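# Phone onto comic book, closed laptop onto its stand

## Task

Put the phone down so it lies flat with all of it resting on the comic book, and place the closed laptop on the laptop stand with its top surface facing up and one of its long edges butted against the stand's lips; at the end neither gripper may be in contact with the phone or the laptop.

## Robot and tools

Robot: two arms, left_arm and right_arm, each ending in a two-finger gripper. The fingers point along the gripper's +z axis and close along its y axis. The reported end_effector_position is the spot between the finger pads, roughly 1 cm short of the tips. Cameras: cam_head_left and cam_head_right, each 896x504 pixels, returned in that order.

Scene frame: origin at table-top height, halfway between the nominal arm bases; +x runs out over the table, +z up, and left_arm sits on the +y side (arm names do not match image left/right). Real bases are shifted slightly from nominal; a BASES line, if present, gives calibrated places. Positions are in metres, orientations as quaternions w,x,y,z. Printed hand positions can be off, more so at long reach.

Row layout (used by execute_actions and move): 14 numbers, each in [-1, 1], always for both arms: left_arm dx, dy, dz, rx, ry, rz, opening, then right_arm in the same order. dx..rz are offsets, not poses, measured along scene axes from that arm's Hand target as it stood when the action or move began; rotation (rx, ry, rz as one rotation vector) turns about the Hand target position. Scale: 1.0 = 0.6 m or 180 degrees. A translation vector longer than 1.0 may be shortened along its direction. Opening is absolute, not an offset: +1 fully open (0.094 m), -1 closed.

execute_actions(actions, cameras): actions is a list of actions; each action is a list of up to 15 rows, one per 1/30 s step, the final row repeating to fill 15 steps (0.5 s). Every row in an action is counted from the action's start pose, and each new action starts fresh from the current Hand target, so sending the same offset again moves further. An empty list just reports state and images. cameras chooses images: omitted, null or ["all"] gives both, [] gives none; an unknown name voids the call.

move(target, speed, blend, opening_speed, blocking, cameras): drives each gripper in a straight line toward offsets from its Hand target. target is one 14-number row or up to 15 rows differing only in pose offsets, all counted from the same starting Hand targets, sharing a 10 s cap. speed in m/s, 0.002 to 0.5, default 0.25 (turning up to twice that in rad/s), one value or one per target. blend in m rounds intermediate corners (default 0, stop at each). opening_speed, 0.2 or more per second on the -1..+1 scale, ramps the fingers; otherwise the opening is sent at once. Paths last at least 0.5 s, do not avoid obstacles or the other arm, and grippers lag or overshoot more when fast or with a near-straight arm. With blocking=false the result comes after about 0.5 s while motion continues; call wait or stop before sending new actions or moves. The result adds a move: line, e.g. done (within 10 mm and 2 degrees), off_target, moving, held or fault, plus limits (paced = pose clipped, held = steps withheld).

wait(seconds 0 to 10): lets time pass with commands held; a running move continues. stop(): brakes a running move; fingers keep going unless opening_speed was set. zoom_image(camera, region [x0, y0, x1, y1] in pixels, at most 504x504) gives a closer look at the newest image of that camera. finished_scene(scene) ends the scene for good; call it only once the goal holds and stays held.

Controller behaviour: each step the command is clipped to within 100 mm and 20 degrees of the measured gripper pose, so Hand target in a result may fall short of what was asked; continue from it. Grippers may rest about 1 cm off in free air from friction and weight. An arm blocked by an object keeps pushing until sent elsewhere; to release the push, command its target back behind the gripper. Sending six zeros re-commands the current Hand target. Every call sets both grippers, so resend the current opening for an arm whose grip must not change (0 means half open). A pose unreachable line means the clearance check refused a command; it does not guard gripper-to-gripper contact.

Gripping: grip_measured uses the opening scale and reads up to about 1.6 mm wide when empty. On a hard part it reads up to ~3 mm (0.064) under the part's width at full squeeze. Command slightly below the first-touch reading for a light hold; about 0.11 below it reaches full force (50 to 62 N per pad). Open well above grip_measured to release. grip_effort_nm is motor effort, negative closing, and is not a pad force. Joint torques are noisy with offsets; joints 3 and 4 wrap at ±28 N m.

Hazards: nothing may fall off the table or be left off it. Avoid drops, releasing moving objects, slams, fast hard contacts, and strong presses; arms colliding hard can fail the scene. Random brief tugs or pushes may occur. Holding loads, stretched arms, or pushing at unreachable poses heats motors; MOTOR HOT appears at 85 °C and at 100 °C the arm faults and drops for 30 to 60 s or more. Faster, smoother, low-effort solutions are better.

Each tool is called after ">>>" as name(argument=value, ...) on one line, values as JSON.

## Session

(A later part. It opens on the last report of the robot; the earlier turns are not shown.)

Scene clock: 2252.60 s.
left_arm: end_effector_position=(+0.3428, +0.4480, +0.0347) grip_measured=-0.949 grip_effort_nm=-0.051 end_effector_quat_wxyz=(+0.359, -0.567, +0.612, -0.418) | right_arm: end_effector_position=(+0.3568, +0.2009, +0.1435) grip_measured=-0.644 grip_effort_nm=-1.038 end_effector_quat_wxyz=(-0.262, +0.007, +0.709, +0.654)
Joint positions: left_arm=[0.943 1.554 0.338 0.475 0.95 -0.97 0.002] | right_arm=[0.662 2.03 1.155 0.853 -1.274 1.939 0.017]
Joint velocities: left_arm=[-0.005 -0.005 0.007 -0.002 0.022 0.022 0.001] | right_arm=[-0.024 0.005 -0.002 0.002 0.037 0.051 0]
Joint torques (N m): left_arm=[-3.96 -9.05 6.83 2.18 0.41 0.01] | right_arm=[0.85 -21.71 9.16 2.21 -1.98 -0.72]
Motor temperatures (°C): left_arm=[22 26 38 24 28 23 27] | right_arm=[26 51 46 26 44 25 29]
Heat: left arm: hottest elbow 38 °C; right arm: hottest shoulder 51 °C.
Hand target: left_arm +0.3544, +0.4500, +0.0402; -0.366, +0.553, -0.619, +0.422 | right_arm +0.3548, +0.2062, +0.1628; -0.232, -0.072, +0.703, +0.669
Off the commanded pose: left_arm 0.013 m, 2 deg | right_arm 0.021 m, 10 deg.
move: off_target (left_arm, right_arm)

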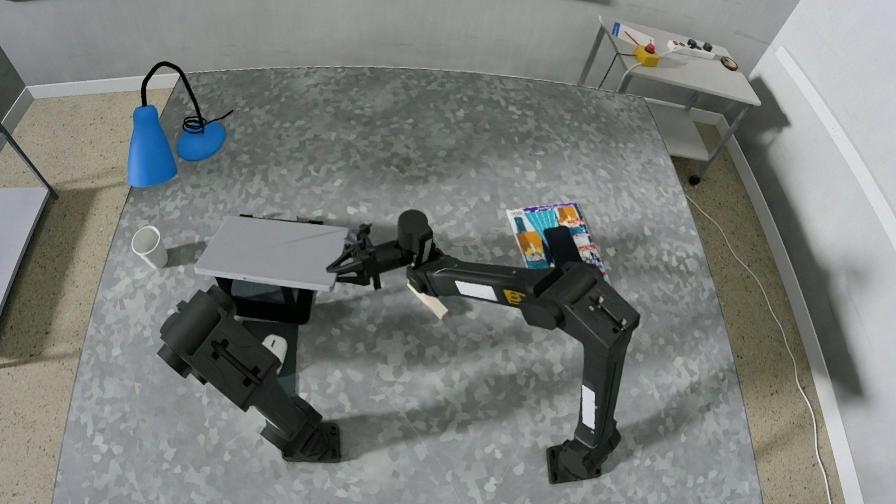

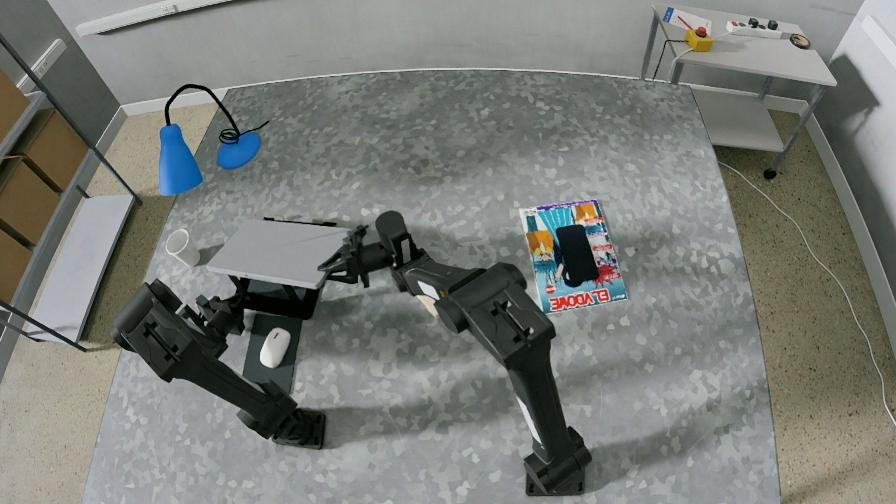

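>>> move(target=[0,0,0,0,0,0,-0.95,0.03,0.03,-0.01,0,0,0,-0.85], speed=0.04)

>>> zoom_image(camera="cam_head_left", region=[180, 190, 360, 300])

>>> zoom_image(camera="cam_head_right", region=[200, 190, 380, 300])

Scene clock: 2257.23 s.
left_arm: end_effector_position=(+0.3428, +0.4482, +0.0344) grip_measured=-0.949 grip_effort_nm=-0.051 end_effector_quat_wxyz=(+0.359, -0.568, +0.612, -0.418) | right_arm: end_effector_position=(+0.3698, +0.2045, +0.1375) grip_measured=-0.644 grip_effort_nm=-1.038 end_effector_quat_wxyz=(-0.265, -0.004, +0.708, +0.654)
Joint positions: left_arm=[0.943 1.554 0.338 0.475 0.949 -0.97 0.002] | right_arm=[0.652 2.072 1.207 0.853 -1.305 1.937 0.017]
Joint velocities: left_arm=[-0.015 0.005 0.002 0.012 -0.007 -0.037 0] | right_arm=[-0.005 -0.005 0.012 0.007 -0.066 -0.022 0]
Joint torques (N m): left_arm=[-3.19 -8.29 6.84 2.14 0.44 0] | right_arm=[1.96 -21.48 11.34 1.52 -0.81 -0.65]
Motor temperatures (°C): left_arm=[22 26 38 24 28 23 27] | right_arm=[26 50 46 26 43 25 29]
Heat: left arm: hottest elbow 38 °C; right arm: hottest shoulder 50 °C.
Hand target: left_arm +0.3544, +0.4500, +0.0401; -0.366, +0.553, -0.619, +0.422 | right_arm +0.3728, +0.2239, +0.1562; -0.232, -0.072, +0.703, +0.669
Off the commanded pose: left_arm 0.013 m, 2 deg | right_arm 0.028 m, 9 deg.
move: off_target (left_arm, right_arm)

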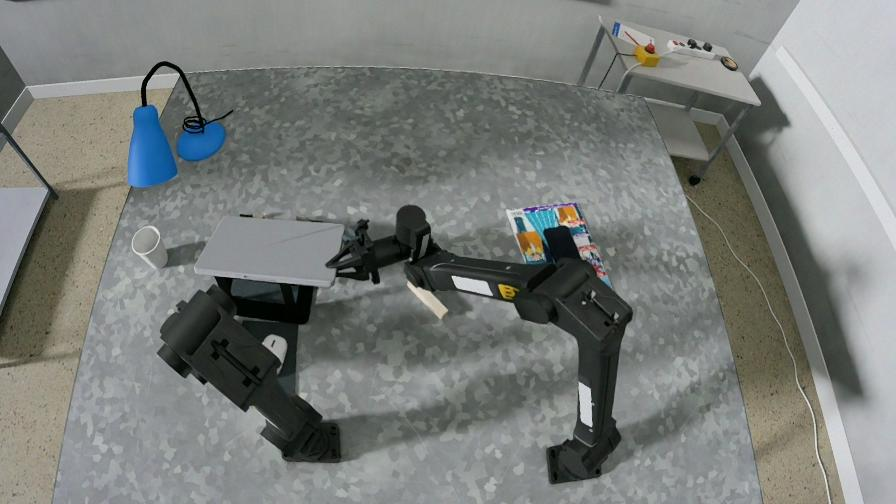

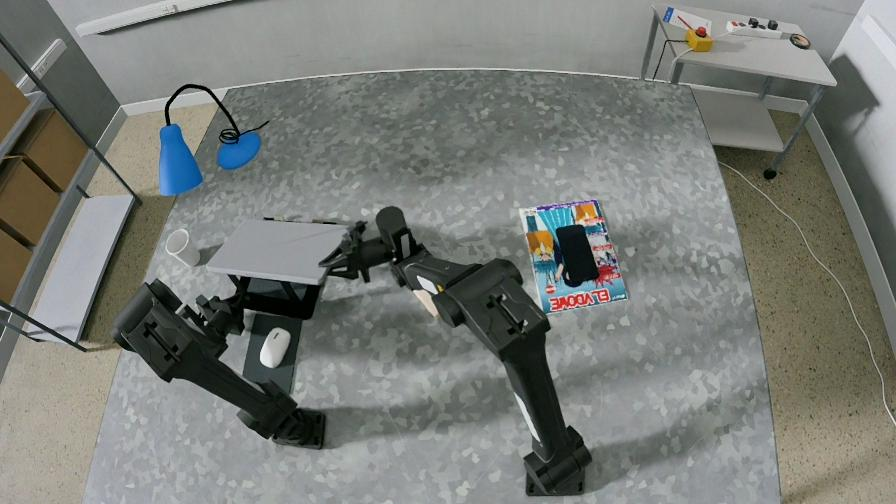

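Scaled by 2.800.

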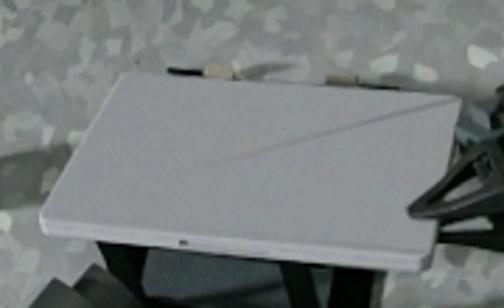

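Scaled by 2.800.

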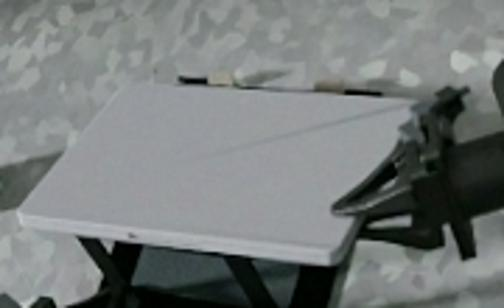

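>>> move(target=[0,0,0,0,0,0,-0.95,-0.005,0.01,0,0,0,-0.05,-0.85], speed=0.04)

>>> zoom_image(camera="cam_head_left", region=[180, 190, 360, 300])

>>> zoom_image(camera="cam_head_right", region=[200, 190, 380, 300])

Scene clock: 2263.07 s.
left_arm: end_effector_position=(+0.3428, +0.4482, +0.0344) grip_measured=-0.949 grip_effort_nm=-0.051 end_effector_quat_wxyz=(+0.359, -0.568, +0.612, -0.418) | right_arm: end_effector_position=(+0.3897, +0.2116, +0.1326) grip_measured=-0.644 grip_effort_nm=-1.043 end_effector_quat_wxyz=(-0.212, +0.043, +0.709, +0.671)
Joint positions: left_arm=[0.943 1.554 0.338 0.475 0.949 -0.97 0.002] | right_arm=[0.655 2.072 1.196 0.853 -1.156 1.915 0.017]
Joint velocities: left_arm=[-0.005 -0.005 -0.002 0.002 -0.022 -0.066 -0.001] | right_arm=[-0.005 0.015 -0.017 0.002 0.037 0.007 -0.001]
Joint torques (N m): left_arm=[-2.26 -9.17 6.94 2.07 0.49 0.03] | right_arm=[3.37 -24.82 6.71 1.66 0.21 -0.66]
Motor temperatures (°C): left_arm=[22 26 38 24 28 23 27] | right_arm=[26 49 46 26 40 25 29]
Heat: left arm: hottest elbow 38 °C; right arm: hottest shoulder 49 °C.
Hand target: left_arm +0.3544, +0.4500, +0.0401; -0.366, +0.553, -0.619, +0.422 | right_arm +0.3700, +0.2303, +0.1566; -0.179, -0.017, +0.707, +0.684
Off the commanded pose: left_arm 0.013 m, 2 deg | right_arm 0.036 m, 8 deg.
move: off_target (left_arm, right_arm)

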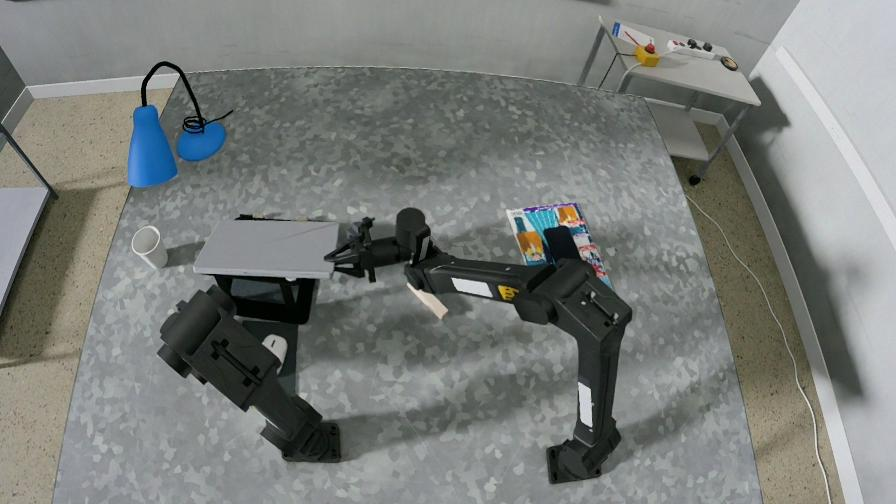

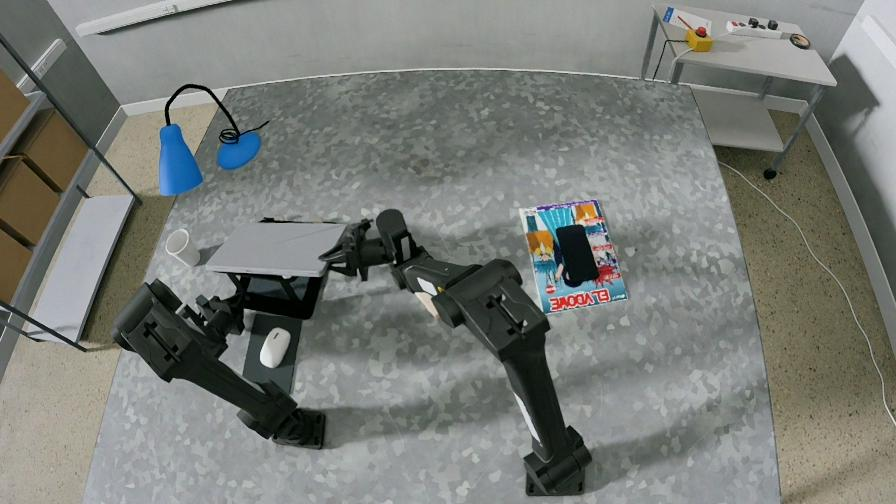

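Scaled by 2.800.

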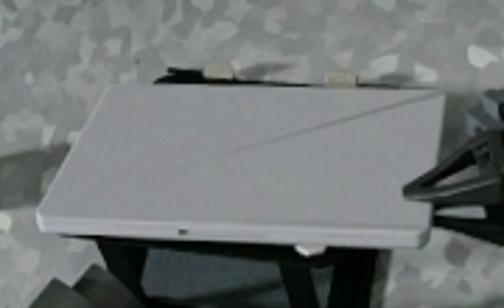

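Scaled by 2.800.

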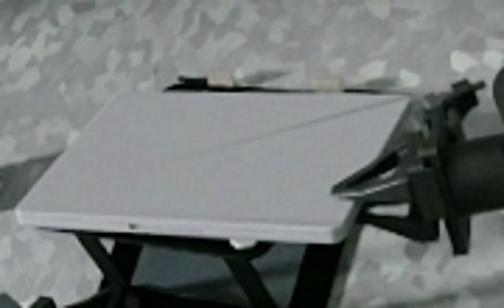

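>>> move(target=[0,0,0,0,0,0,-0.95,-0.06,0.0,0.01,0,0,-0.07,-0.85], speed=0.04)

>>> zoom_image(camera="cam_head_left", region=[180, 190, 360, 300])

>>> zoom_image(camera="cam_head_right", region=[200, 190, 380, 300])

Scene clock: 2272.60 s.
left_arm: end_effector_position=(+0.3428, +0.4481, +0.0345) grip_measured=-0.949 grip_effort_nm=-0.056 end_effector_quat_wxyz=(+0.359, -0.568, +0.612, -0.418) | right_arm: end_effector_position=(+0.3650, +0.2192, +0.1357) grip_measured=-0.646 grip_effort_nm=-1.033 end_effector_quat_wxyz=(-0.131, +0.139, +0.707, +0.681)
Joint positions: left_arm=[0.943 1.554 0.338 0.475 0.95 -0.97 0.002] | right_arm=[0.736 1.967 1.035 0.875 -0.825 1.912 0.017]
Joint velocities: left_arm=[-0.005 0.005 -0.012 0.012 0.037 -0.022 0] | right_arm=[-0.005 -0.005 0.002 0.007 -0.037 -0.051 0.001]
Joint torques (N m): left_arm=[-3.14 -9.17 6.93 2.11 0.45 0.03] | right_arm=[3.49 -23.71 4.9 2.71 -0.74 -0.84]
Motor temperatures (°C): left_arm=[22 26 38 24 28 23 27] | right_arm=[26 49 45 26 37 26 29]
Heat: left arm: hottest elbow 38 °C; right arm: hottest shoulder 49 °C.
Hand target: left_arm +0.3544, +0.4500, +0.0401; -0.366, +0.553, -0.619, +0.422 | right_arm +0.3339, +0.2314, +0.1636; -0.103, +0.061, +0.705, +0.699
Off the commanded pose: left_arm 0.013 m, 2 deg | right_arm 0.043 m, 10 deg.
move: off_target (left_arm, right_arm)

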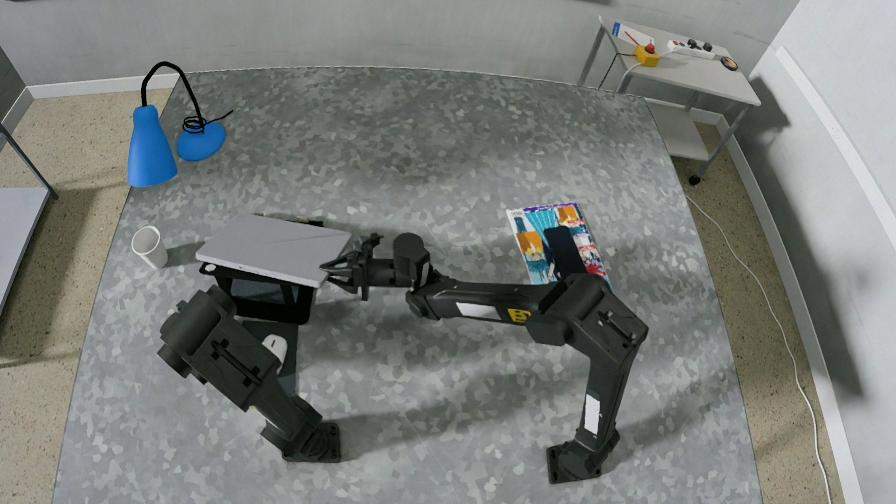

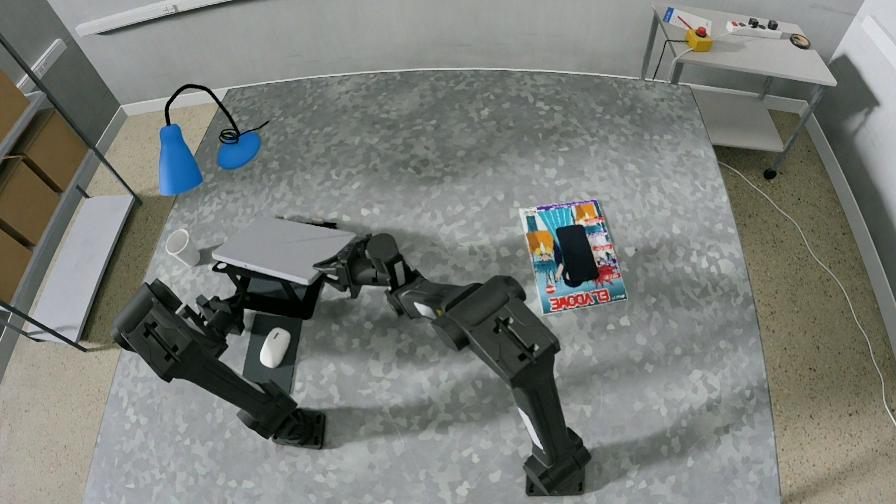

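Scaled by 2.800.

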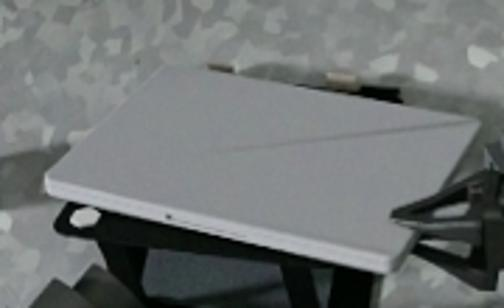

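Scaled by 2.800.

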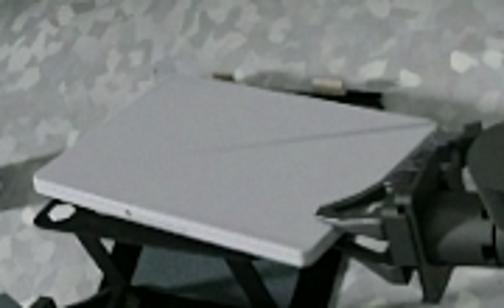

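>>> move(target=[0,0,0,0,0,0,-0.95,0.03,0.0,-0.015,0,0,0.0,-0.85], speed=0.04)

>>> zoom_image(camera="cam_head_left", region=[180, 190, 360, 300])

>>> zoom_image(camera="cam_head_right", region=[200, 190, 380, 300])

Scene clock: 2276.73 s.
left_arm: end_effector_position=(+0.3428, +0.4481, +0.0345) grip_measured=-0.949 grip_effort_nm=-0.051 end_effector_quat_wxyz=(+0.359, -0.568, +0.612, -0.418) | right_arm: end_effector_position=(+0.3638, +0.2192, +0.1365) grip_measured=-0.646 grip_effort_nm=-1.033 end_effector_quat_wxyz=(-0.133, +0.135, +0.707, +0.681)
Joint positions: left_arm=[0.943 1.554 0.338 0.475 0.95 -0.97 0.002] | right_arm=[0.736 1.967 1.034 0.879 -0.832 1.912 0.017]
Joint velocities: left_arm=[-0.015 -0.005 0.002 0.007 -0.037 0.066 0] | right_arm=[-0.015 -0.005 -0.002 -0.007 0.051 -0.007 0]
Joint torques (N m): left_arm=[-3.37 -9.11 6.8 2.15 0.42 0] | right_arm=[2.02 -20.78 7.42 2.65 -1.17 -0.85]
Motor temperatures (°C): left_arm=[22 26 38 24 28 23 27] | right_arm=[26 49 45 26 37 26 29]
Heat: left arm: hottest elbow 38 °C; right arm: hottest shoulder 49 °C.
Hand target: left_arm +0.3544, +0.4501, +0.0401; -0.366, +0.553, -0.619, +0.422 | right_arm +0.3518, +0.2310, +0.1543; -0.102, +0.061, +0.705, +0.699
Off the commanded pose: left_arm 0.013 m, 2 deg | right_arm 0.025 m, 9 deg.
move: off_target (left_arm, right_arm)

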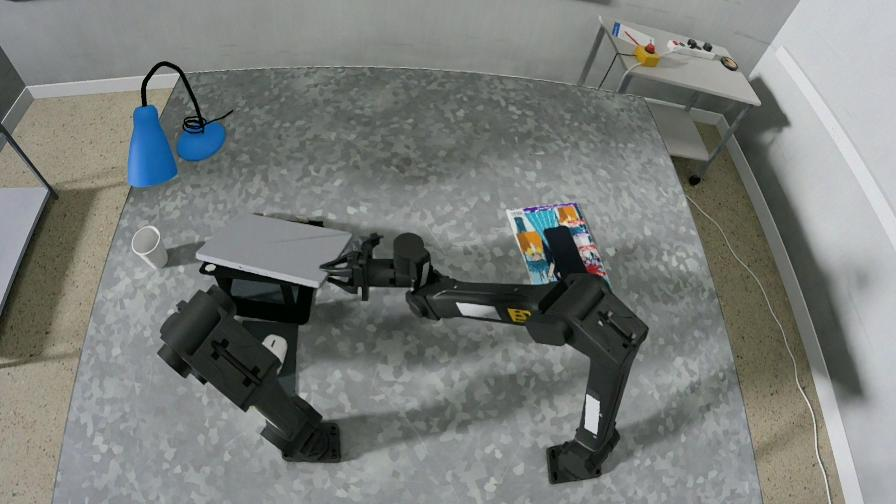

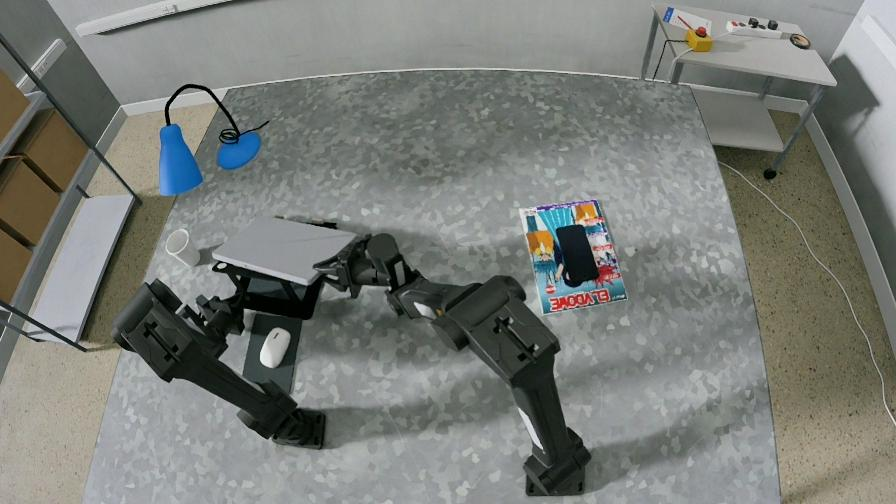

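Scaled by 2.800.

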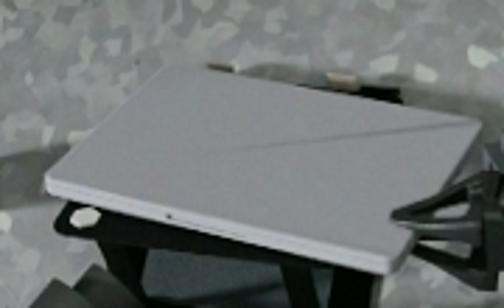

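Scaled by 2.800.

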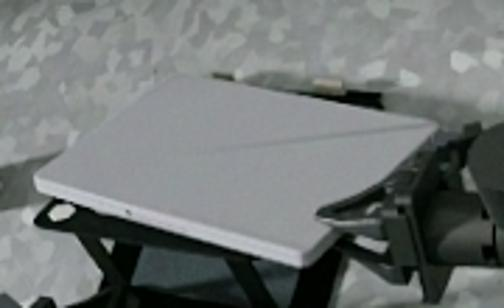

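>>> move(target=[0,0,0,0,0,0,-0.95,0.02,0.04,0.0,0,0,0.0,-0.85], speed=0.04)

>>> zoom_image(camera="cam_head_left", region=[180, 190, 360, 300])

>>> zoom_image(camera="cam_head_right", region=[200, 190, 380, 300])

Scene clock: 2280.80 s.
left_arm: end_effector_position=(+0.3428, +0.4481, +0.0345) grip_measured=-0.949 grip_effort_nm=-0.051 end_effector_quat_wxyz=(+0.359, -0.568, +0.612, -0.418) | right_arm: end_effector_position=(+0.3656, +0.2212, +0.1367) grip_measured=-0.646 grip_effort_nm=-1.033 end_effector_quat_wxyz=(-0.133, +0.134, +0.706, +0.682)
Joint positions: left_arm=[0.943 1.554 0.338 0.475 0.95 -0.97 0.002] | right_arm=[0.736 1.973 1.044 0.879 -0.835 1.913 0.017]
Joint velocities: left_arm=[-0.015 -0.015 -0.012 0.002 0.007 -0.007 -0.001] | right_arm=[-0.015 -0.005 0.007 0.002 0.051 -0.066 0]
Joint torques (N m): left_arm=[-3.9 -9.41 7.05 1.98 0.41 -0.02] | right_arm=[3.02 -17.96 12.04 1.59 -0.53 -0.84]
Motor temperatures (°C): left_arm=[22 26 38 24 28 23 27] | right_arm=[26 48 45 26 37 26 29]
Heat: left arm: hottest elbow 38 °C; right arm: hottest shoulder 48 °C.
Hand target: left_arm +0.3544, +0.4500, +0.0401; -0.366, +0.553, -0.619, +0.422 | right_arm +0.3640, +0.2550, +0.1539; -0.103, +0.061, +0.705, +0.699
Off the commanded pose: left_arm 0.013 m, 2 deg | right_arm 0.038 m, 9 deg.
move: off_target (left_arm, right_arm)

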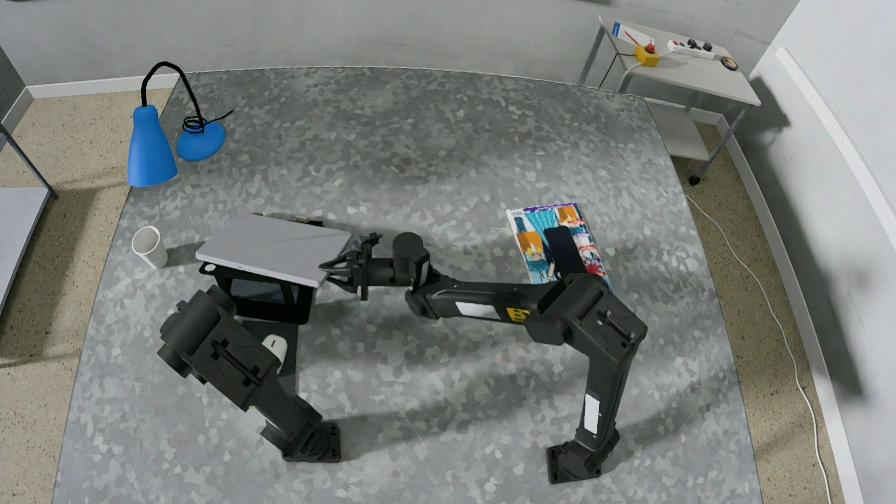

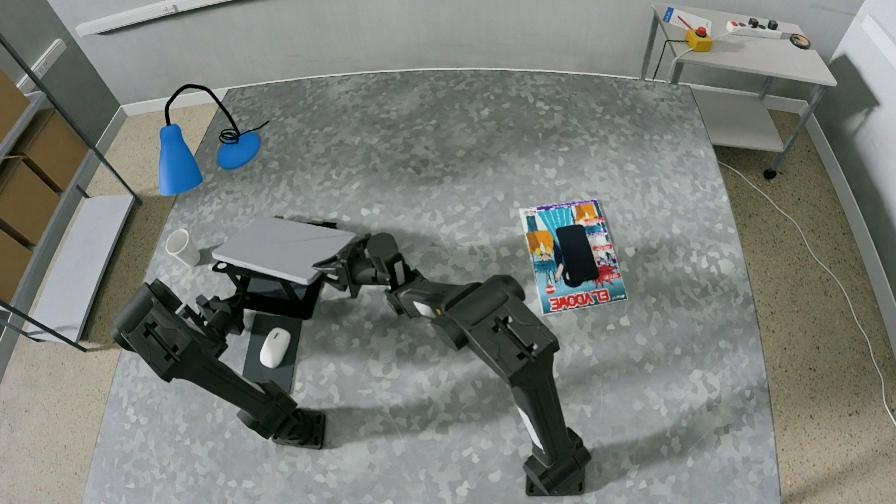

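Scaled by 2.800.

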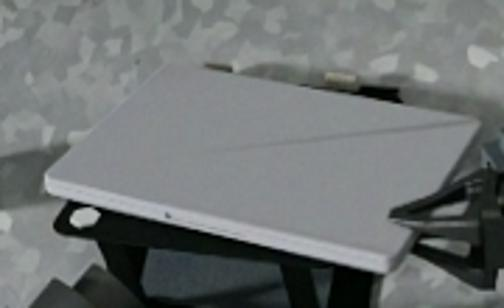

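Scaled by 2.800.

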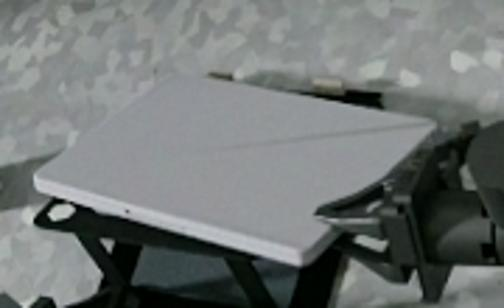

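>>> move(target=[0,0,0,0,0,0,-0.95,0.03,0.02,-0.005,0,0,0.0,-0.85], speed=0.04)

>>> zoom_image(camera="cam_head_left", region=[180, 190, 360, 300])

>>> zoom_image(camera="cam_head_right", region=[200, 190, 380, 300])

Scene clock: 2283.90 s.
left_arm: end_effector_position=(+0.3428, +0.4481, +0.0345) grip_measured=-0.949 grip_effort_nm=-0.051 end_effector_quat_wxyz=(+0.359, -0.568, +0.612, -0.418) | right_arm: end_effector_position=(+0.3763, +0.2316, +0.1322) grip_measured=-0.646 grip_effort_nm=-1.038 end_effector_quat_wxyz=(-0.140, +0.132, +0.708, +0.680)
Joint positions: left_arm=[0.943 1.554 0.338 0.475 0.949 -0.97 0.002] | right_arm=[0.734 2.008 1.097 0.856 -0.85 1.916 0.017]
Joint velocities: left_arm=[0.005 -0.005 0.007 -0.002 0.007 -0.007 0.001] | right_arm=[0.015 -0.005 0.007 -0.012 0.007 -0.022 0]
Joint torques (N m): left_arm=[-3.55 -8.76 7.1 2.09 0.46 0] | right_arm=[2.61 -18.43 12.94 1.77 -0.26 -0.86]
Motor temperatures (°C): left_arm=[22 26 37 24 28 23 27] | right_arm=[26 48 46 26 36 26 29]
Heat: left arm: hottest elbow 37 °C; right arm: hottest shoulder 48 °C.
Hand target: left_arm +0.3544, +0.4501, +0.0401; -0.366, +0.553, -0.619, +0.422 | right_arm +0.3821, +0.2667, +0.1505; -0.103, +0.061, +0.705, +0.699
Off the commanded pose: left_arm 0.013 m, 2 deg | right_arm 0.040 m, 9 deg.
move: off_target (left_arm, right_arm)

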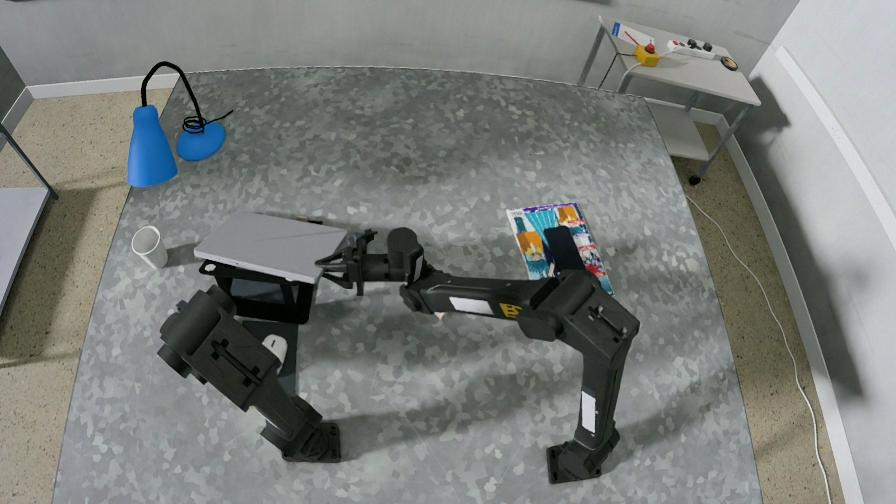

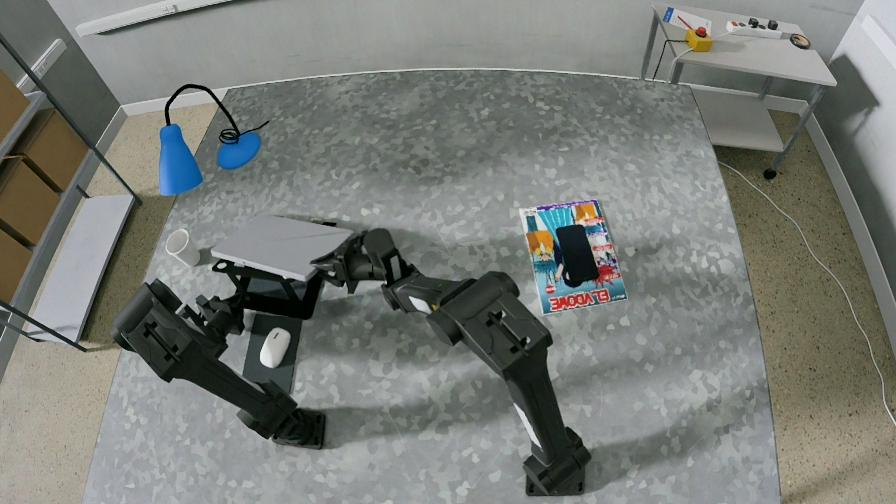

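Scaled by 2.800.

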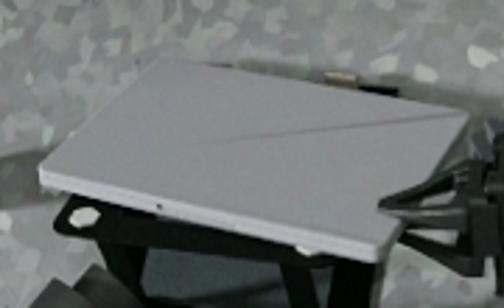

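Scaled by 2.800.

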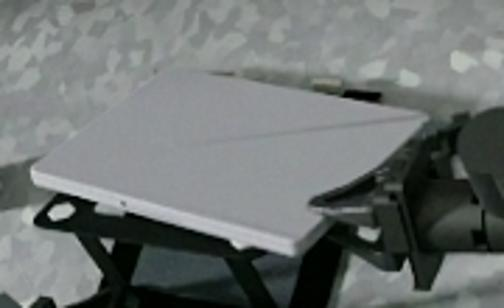

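>>> move(target=[0,0,0,0,0,0,-0.95,-0.02,0.0,0.01,0,0,0.05,-0.85], speed=0.04)

>>> zoom_image(camera="cam_head_left", region=[180, 190, 360, 300])

>>> zoom_image(camera="cam_head_right", region=[200, 190, 380, 300])

Scene clock: 2292.50 s.
left_arm: end_effector_position=(+0.3428, +0.4481, +0.0345) grip_measured=-0.949 grip_effort_nm=-0.056 end_effector_quat_wxyz=(+0.359, -0.568, +0.612, -0.418) | right_arm: end_effector_position=(+0.3780, +0.2309, +0.1310) grip_measured=-0.646 grip_effort_nm=-1.038 end_effector_quat_wxyz=(-0.187, +0.096, +0.712, +0.670)
Joint positions: left_arm=[0.943 1.554 0.338 0.475 0.949 -0.97 0.002] | right_arm=[0.709 2.041 1.153 0.829 -0.994 1.928 0.017]
Joint velocities: left_arm=[-0.005 -0.005 0.002 0.017 -0.037 0.081 0] | right_arm=[-0.005 -0.005 -0.002 -0.012 0.037 -0.066 -0.001]
Joint torques (N m): left_arm=[-2.96 -9.35 6.93 2.14 0.49 0.01] | right_arm=[3.49 -20.37 12.31 1.81 -1.12 -0.88]
Motor temperatures (°C): left_arm=[22 26 37 24 28 23 27] | right_arm=[26 48 46 26 35 26 29]
Heat: left arm: hottest elbow 37 °C; right arm: hottest shoulder 48 °C.
Hand target: left_arm +0.3544, +0.4501, +0.0401; -0.366, +0.553, -0.619, +0.422 | right_arm +0.3702, +0.2666, +0.1565; -0.157, +0.005, +0.707, +0.689
Off the commanded pose: left_arm 0.013 m, 2 deg | right_arm 0.045 m, 11 deg.
move: off_target (left_arm, right_arm)

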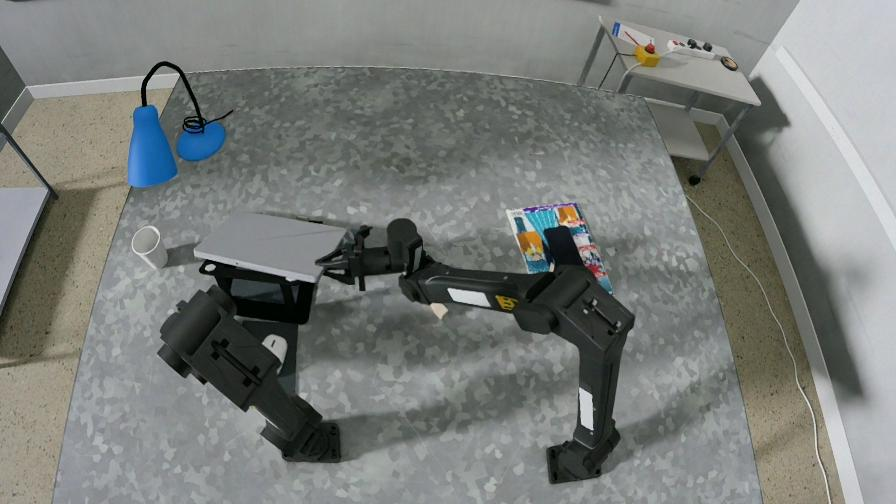

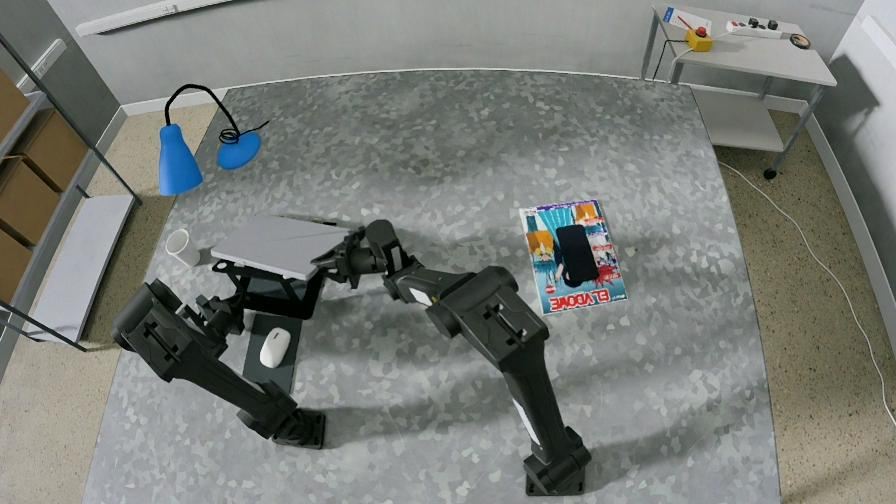

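Scaled by 2.800.

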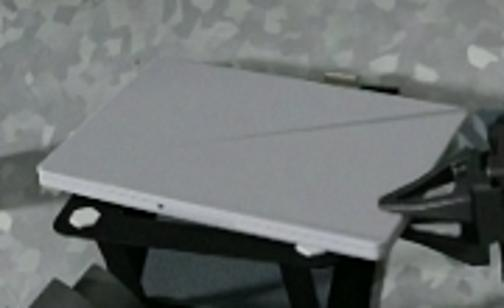

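Scaled by 2.800.

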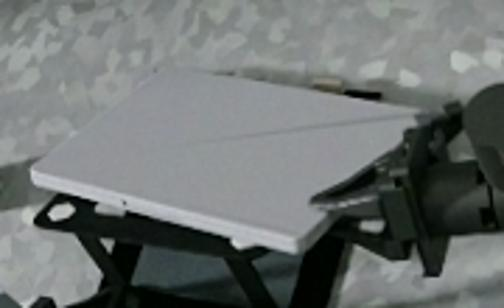

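>>> move(target=[0,0,0,0,0,0,-0.95,-0.03,0.0,0.05,0,-0.02,0.04,-0.85], speed=0.05)

>>> zoom_image(camera="cam_head_left", region=[180, 190, 360, 300])

>>> zoom_image(camera="cam_head_right", region=[200, 190, 380, 300])

Scene clock: 2296.97 s.
left_arm: end_effector_position=(+0.3428, +0.4481, +0.0345) grip_measured=-0.949 grip_effort_nm=-0.051 end_effector_quat_wxyz=(+0.359, -0.568, +0.612, -0.418) | right_arm: end_effector_position=(+0.3763, +0.2306, +0.1345) grip_measured=-0.646 grip_effort_nm=-1.033 end_effector_quat_wxyz=(-0.211, +0.062, +0.722, +0.656)
Joint positions: left_arm=[0.943 1.554 0.338 0.475 0.95 -0.97 0.002] | right_arm=[0.697 2.041 1.194 0.74 -1.092 1.872 0.017]
Joint velocities: left_arm=[-0.015 0.005 0.002 0.012 0.051 0.007 0] | right_arm=[0.005 0.015 -0.012 -0.002 0.066 0.022 0]
Joint torques (N m): left_arm=[-2.96 -8.64 6.94 2.32 0.45 -0.01] | right_arm=[4.42 -24.59 11.64 1.94 -1.96 -0.98]
Motor temperatures (°C): left_arm=[22 26 37 24 28 23 27] | right_arm=[26 48 46 25 36 26 29]
Heat: left arm: hottest elbow 37 °C; right arm: hottest shoulder 48 °C.
Hand target: left_arm +0.3544, +0.4500, +0.0401; -0.366, +0.553, -0.619, +0.422 | right_arm +0.3529, +0.2668, +0.1866; -0.178, -0.061, +0.710, +0.678
Off the commanded pose: left_arm 0.013 m, 2 deg | right_arm 0.068 m, 15 deg.
move: off_target (left_arm, right_arm)

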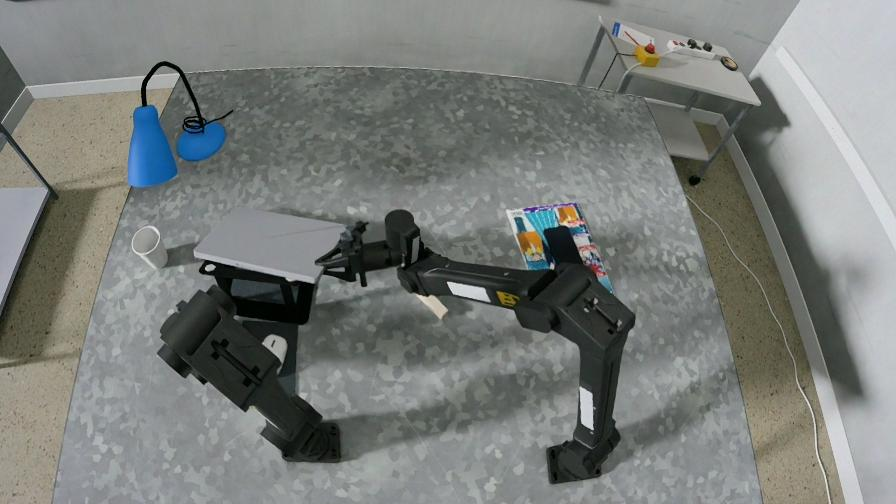

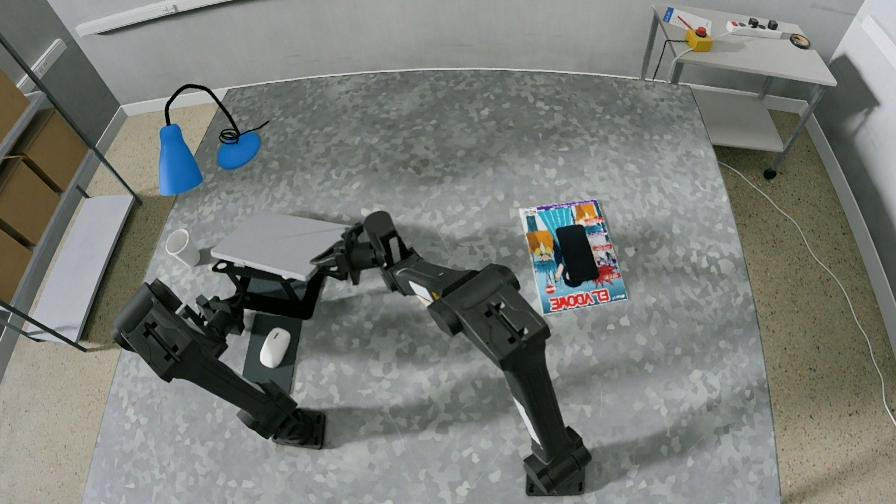

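Scaled by 2.800.

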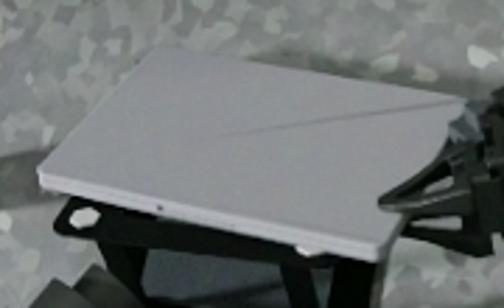

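Scaled by 2.800.

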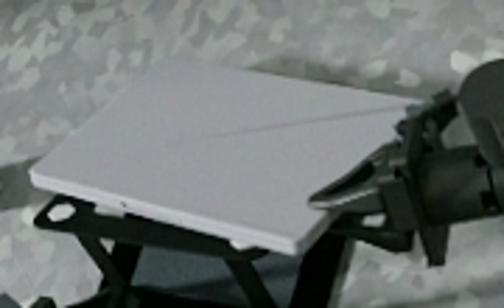

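>>> move(target=[0,0,0,0,0,0,-0.95,-0.035,0.0,0.03,0,0,0.0,-0.85], speed=0.05)

>>> zoom_image(camera="cam_head_left", region=[180, 190, 360, 300])

>>> zoom_image(camera="cam_head_right", region=[200, 190, 380, 300])

Scene clock: 2300.40 s.
left_arm: end_effector_position=(+0.3428, +0.4481, +0.0345) grip_measured=-0.949 grip_effort_nm=-0.051 end_effector_quat_wxyz=(+0.359, -0.568, +0.612, -0.418) | right_arm: end_effector_position=(+0.3773, +0.2306, +0.1363) grip_measured=-0.646 grip_effort_nm=-1.038 end_effector_quat_wxyz=(-0.208, +0.064, +0.724, +0.655)
Joint positions: left_arm=[0.943 1.554 0.338 0.475 0.95 -0.97 0.002] | right_arm=[0.697 2.033 1.194 0.719 -1.084 1.86 0.017]
Joint velocities: left_arm=[-0.005 -0.005 -0.007 0.007 0.022 -0.051 0] | right_arm=[-0.024 -0.015 -0.002 -0.002 0.037 -0.037 -0.001]
Joint torques (N m): left_arm=[-3.72 -8.47 6.86 2.15 0.45 0.04] | right_arm=[6.07 -28.57 9.03 1.77 -1.59 -0.84]
Motor temperatures (°C): left_arm=[22 26 37 24 28 23 27] | right_arm=[26 49 47 25 37 26 29]
Heat: left arm: hottest elbow 37 °C; right arm: hottest shoulder 49 °C.
Hand target: left_arm +0.3544, +0.4500, +0.0401; -0.366, +0.553, -0.619, +0.422 | right_arm +0.3322, +0.2673, +0.2050; -0.178, -0.061, +0.710, +0.678
Off the commanded pose: left_arm 0.013 m, 2 deg | right_arm 0.090 m, 15 deg.
move: off_target (left_arm, right_arm)

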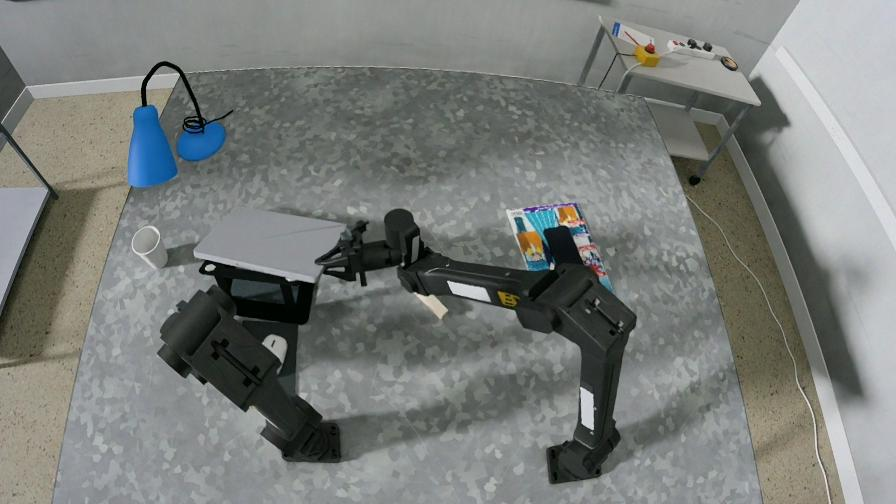

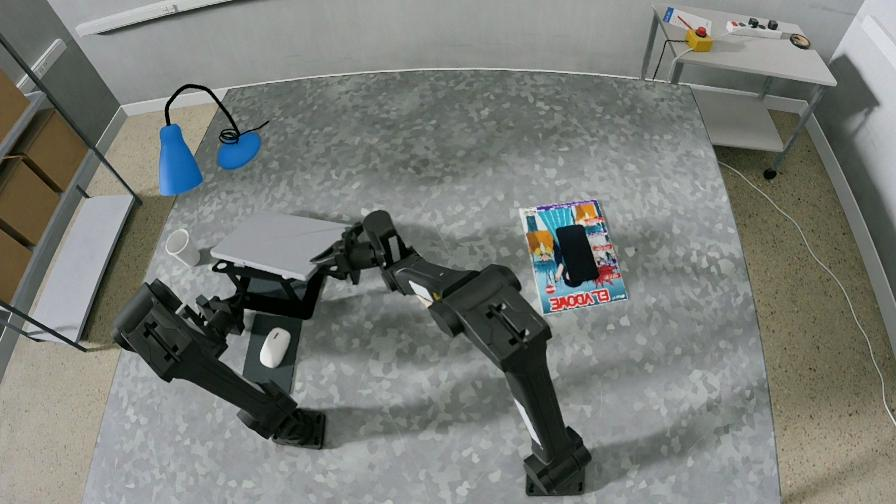

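Scaled by 2.800.

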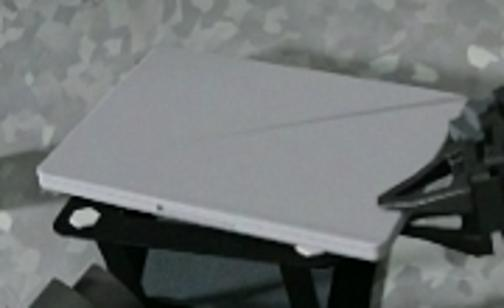

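Scaled by 2.800.

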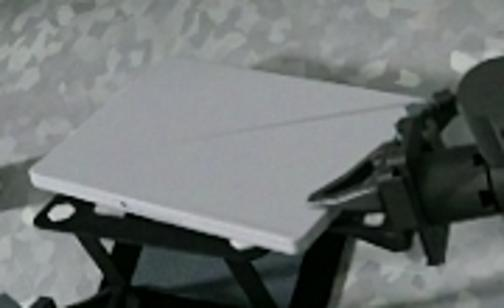

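Continue pulling −x and up.

>>> move(target=[0,0,0,0,0,0,-0.95,-0.03,0.0,0.02,0,0,-0.03,-0.85], speed=0.05)

>>> zoom_image(camera="cam_head_left", region=[180, 190, 360, 300])

Scene clock: 2303.33 s.
left_arm: end_effector_position=(+0.3428, +0.4481, +0.0345) grip_measured=-0.949 grip_effort_nm=-0.051 end_effector_quat_wxyz=(+0.359, -0.568, +0.612, -0.418) | right_arm: end_effector_position=(+0.3625, +0.2402, +0.1473) grip_measured=-0.646 grip_effort_nm=-1.038 end_effector_quat_wxyz=(-0.177, +0.094, +0.727, +0.656)
Joint positions: left_arm=[0.943 1.554 0.338 0.475 0.95 -0.97 0.002] | right_arm=[0.741 1.973 1.141 0.7 -0.956 1.855 0.017]
Joint velocities: left_arm=[0.005 -0.005 -0.002 -0.007 -0.022 0.007 -0.001] | right_arm=[-0.024 -0.005 -0.017 -0.002 -0.037 -0.051 0.001]
Joint torques (N m): left_arm=[-2.49 -8.41 6.75 2.09 0.46 -0.04] | right_arm=[5.6 -28.51 7.64 2.24 -1.48 -0.93]
Motor temperatures (°C): left_arm=[22 26 37 24 28 23 27] | right_arm=[26 49 47 26 37 26 29]
Heat: left arm: hottest elbow 37 °C; right arm: hottest shoulder 49 °C.
Hand target: left_arm +0.3544, +0.4501, +0.0401; -0.366, +0.553, -0.619, +0.422 | right_arm +0.3145, +0.2678, +0.2175; -0.146, -0.027, +0.712, +0.686
Off the commanded pose: left_arm 0.013 m, 2 deg | right_arm 0.089 m, 15 deg.
move: off_target (left_arm, right_arm)

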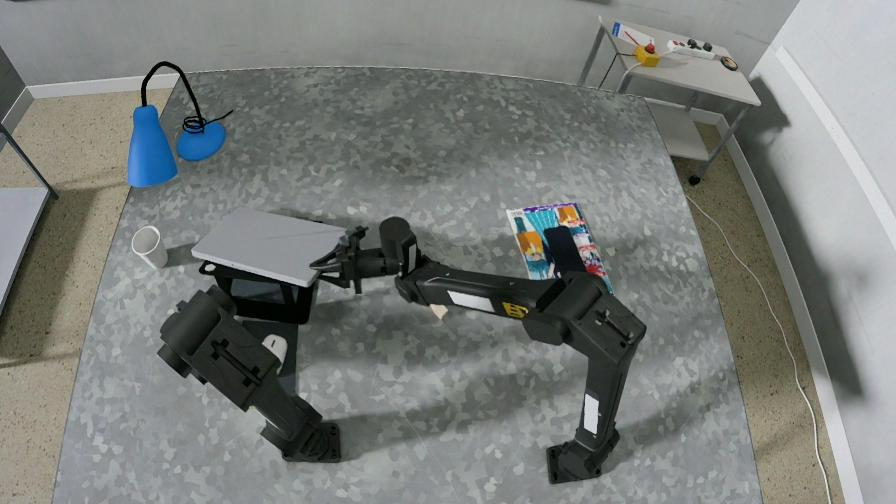

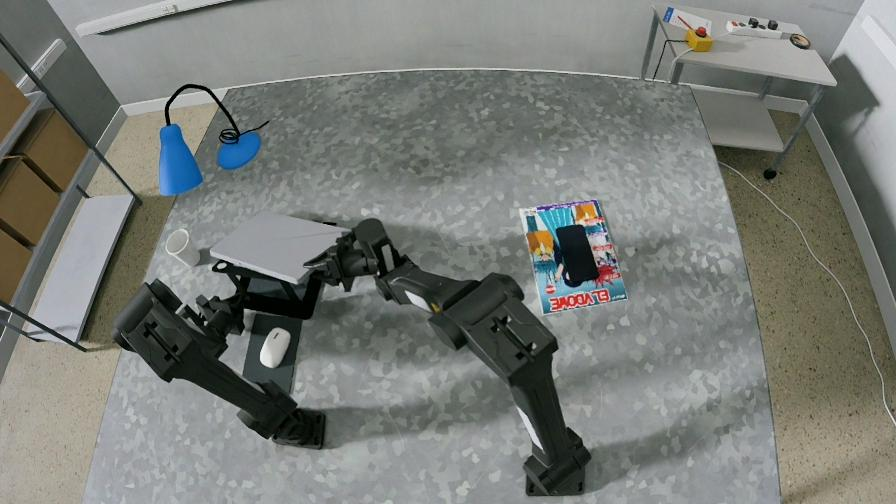

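Scaled by 2.800.

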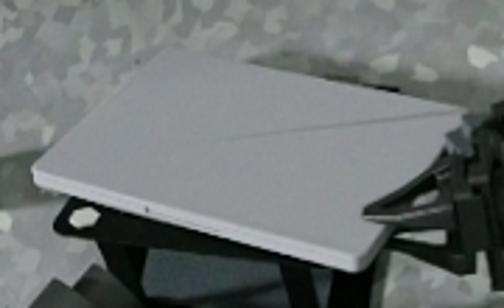

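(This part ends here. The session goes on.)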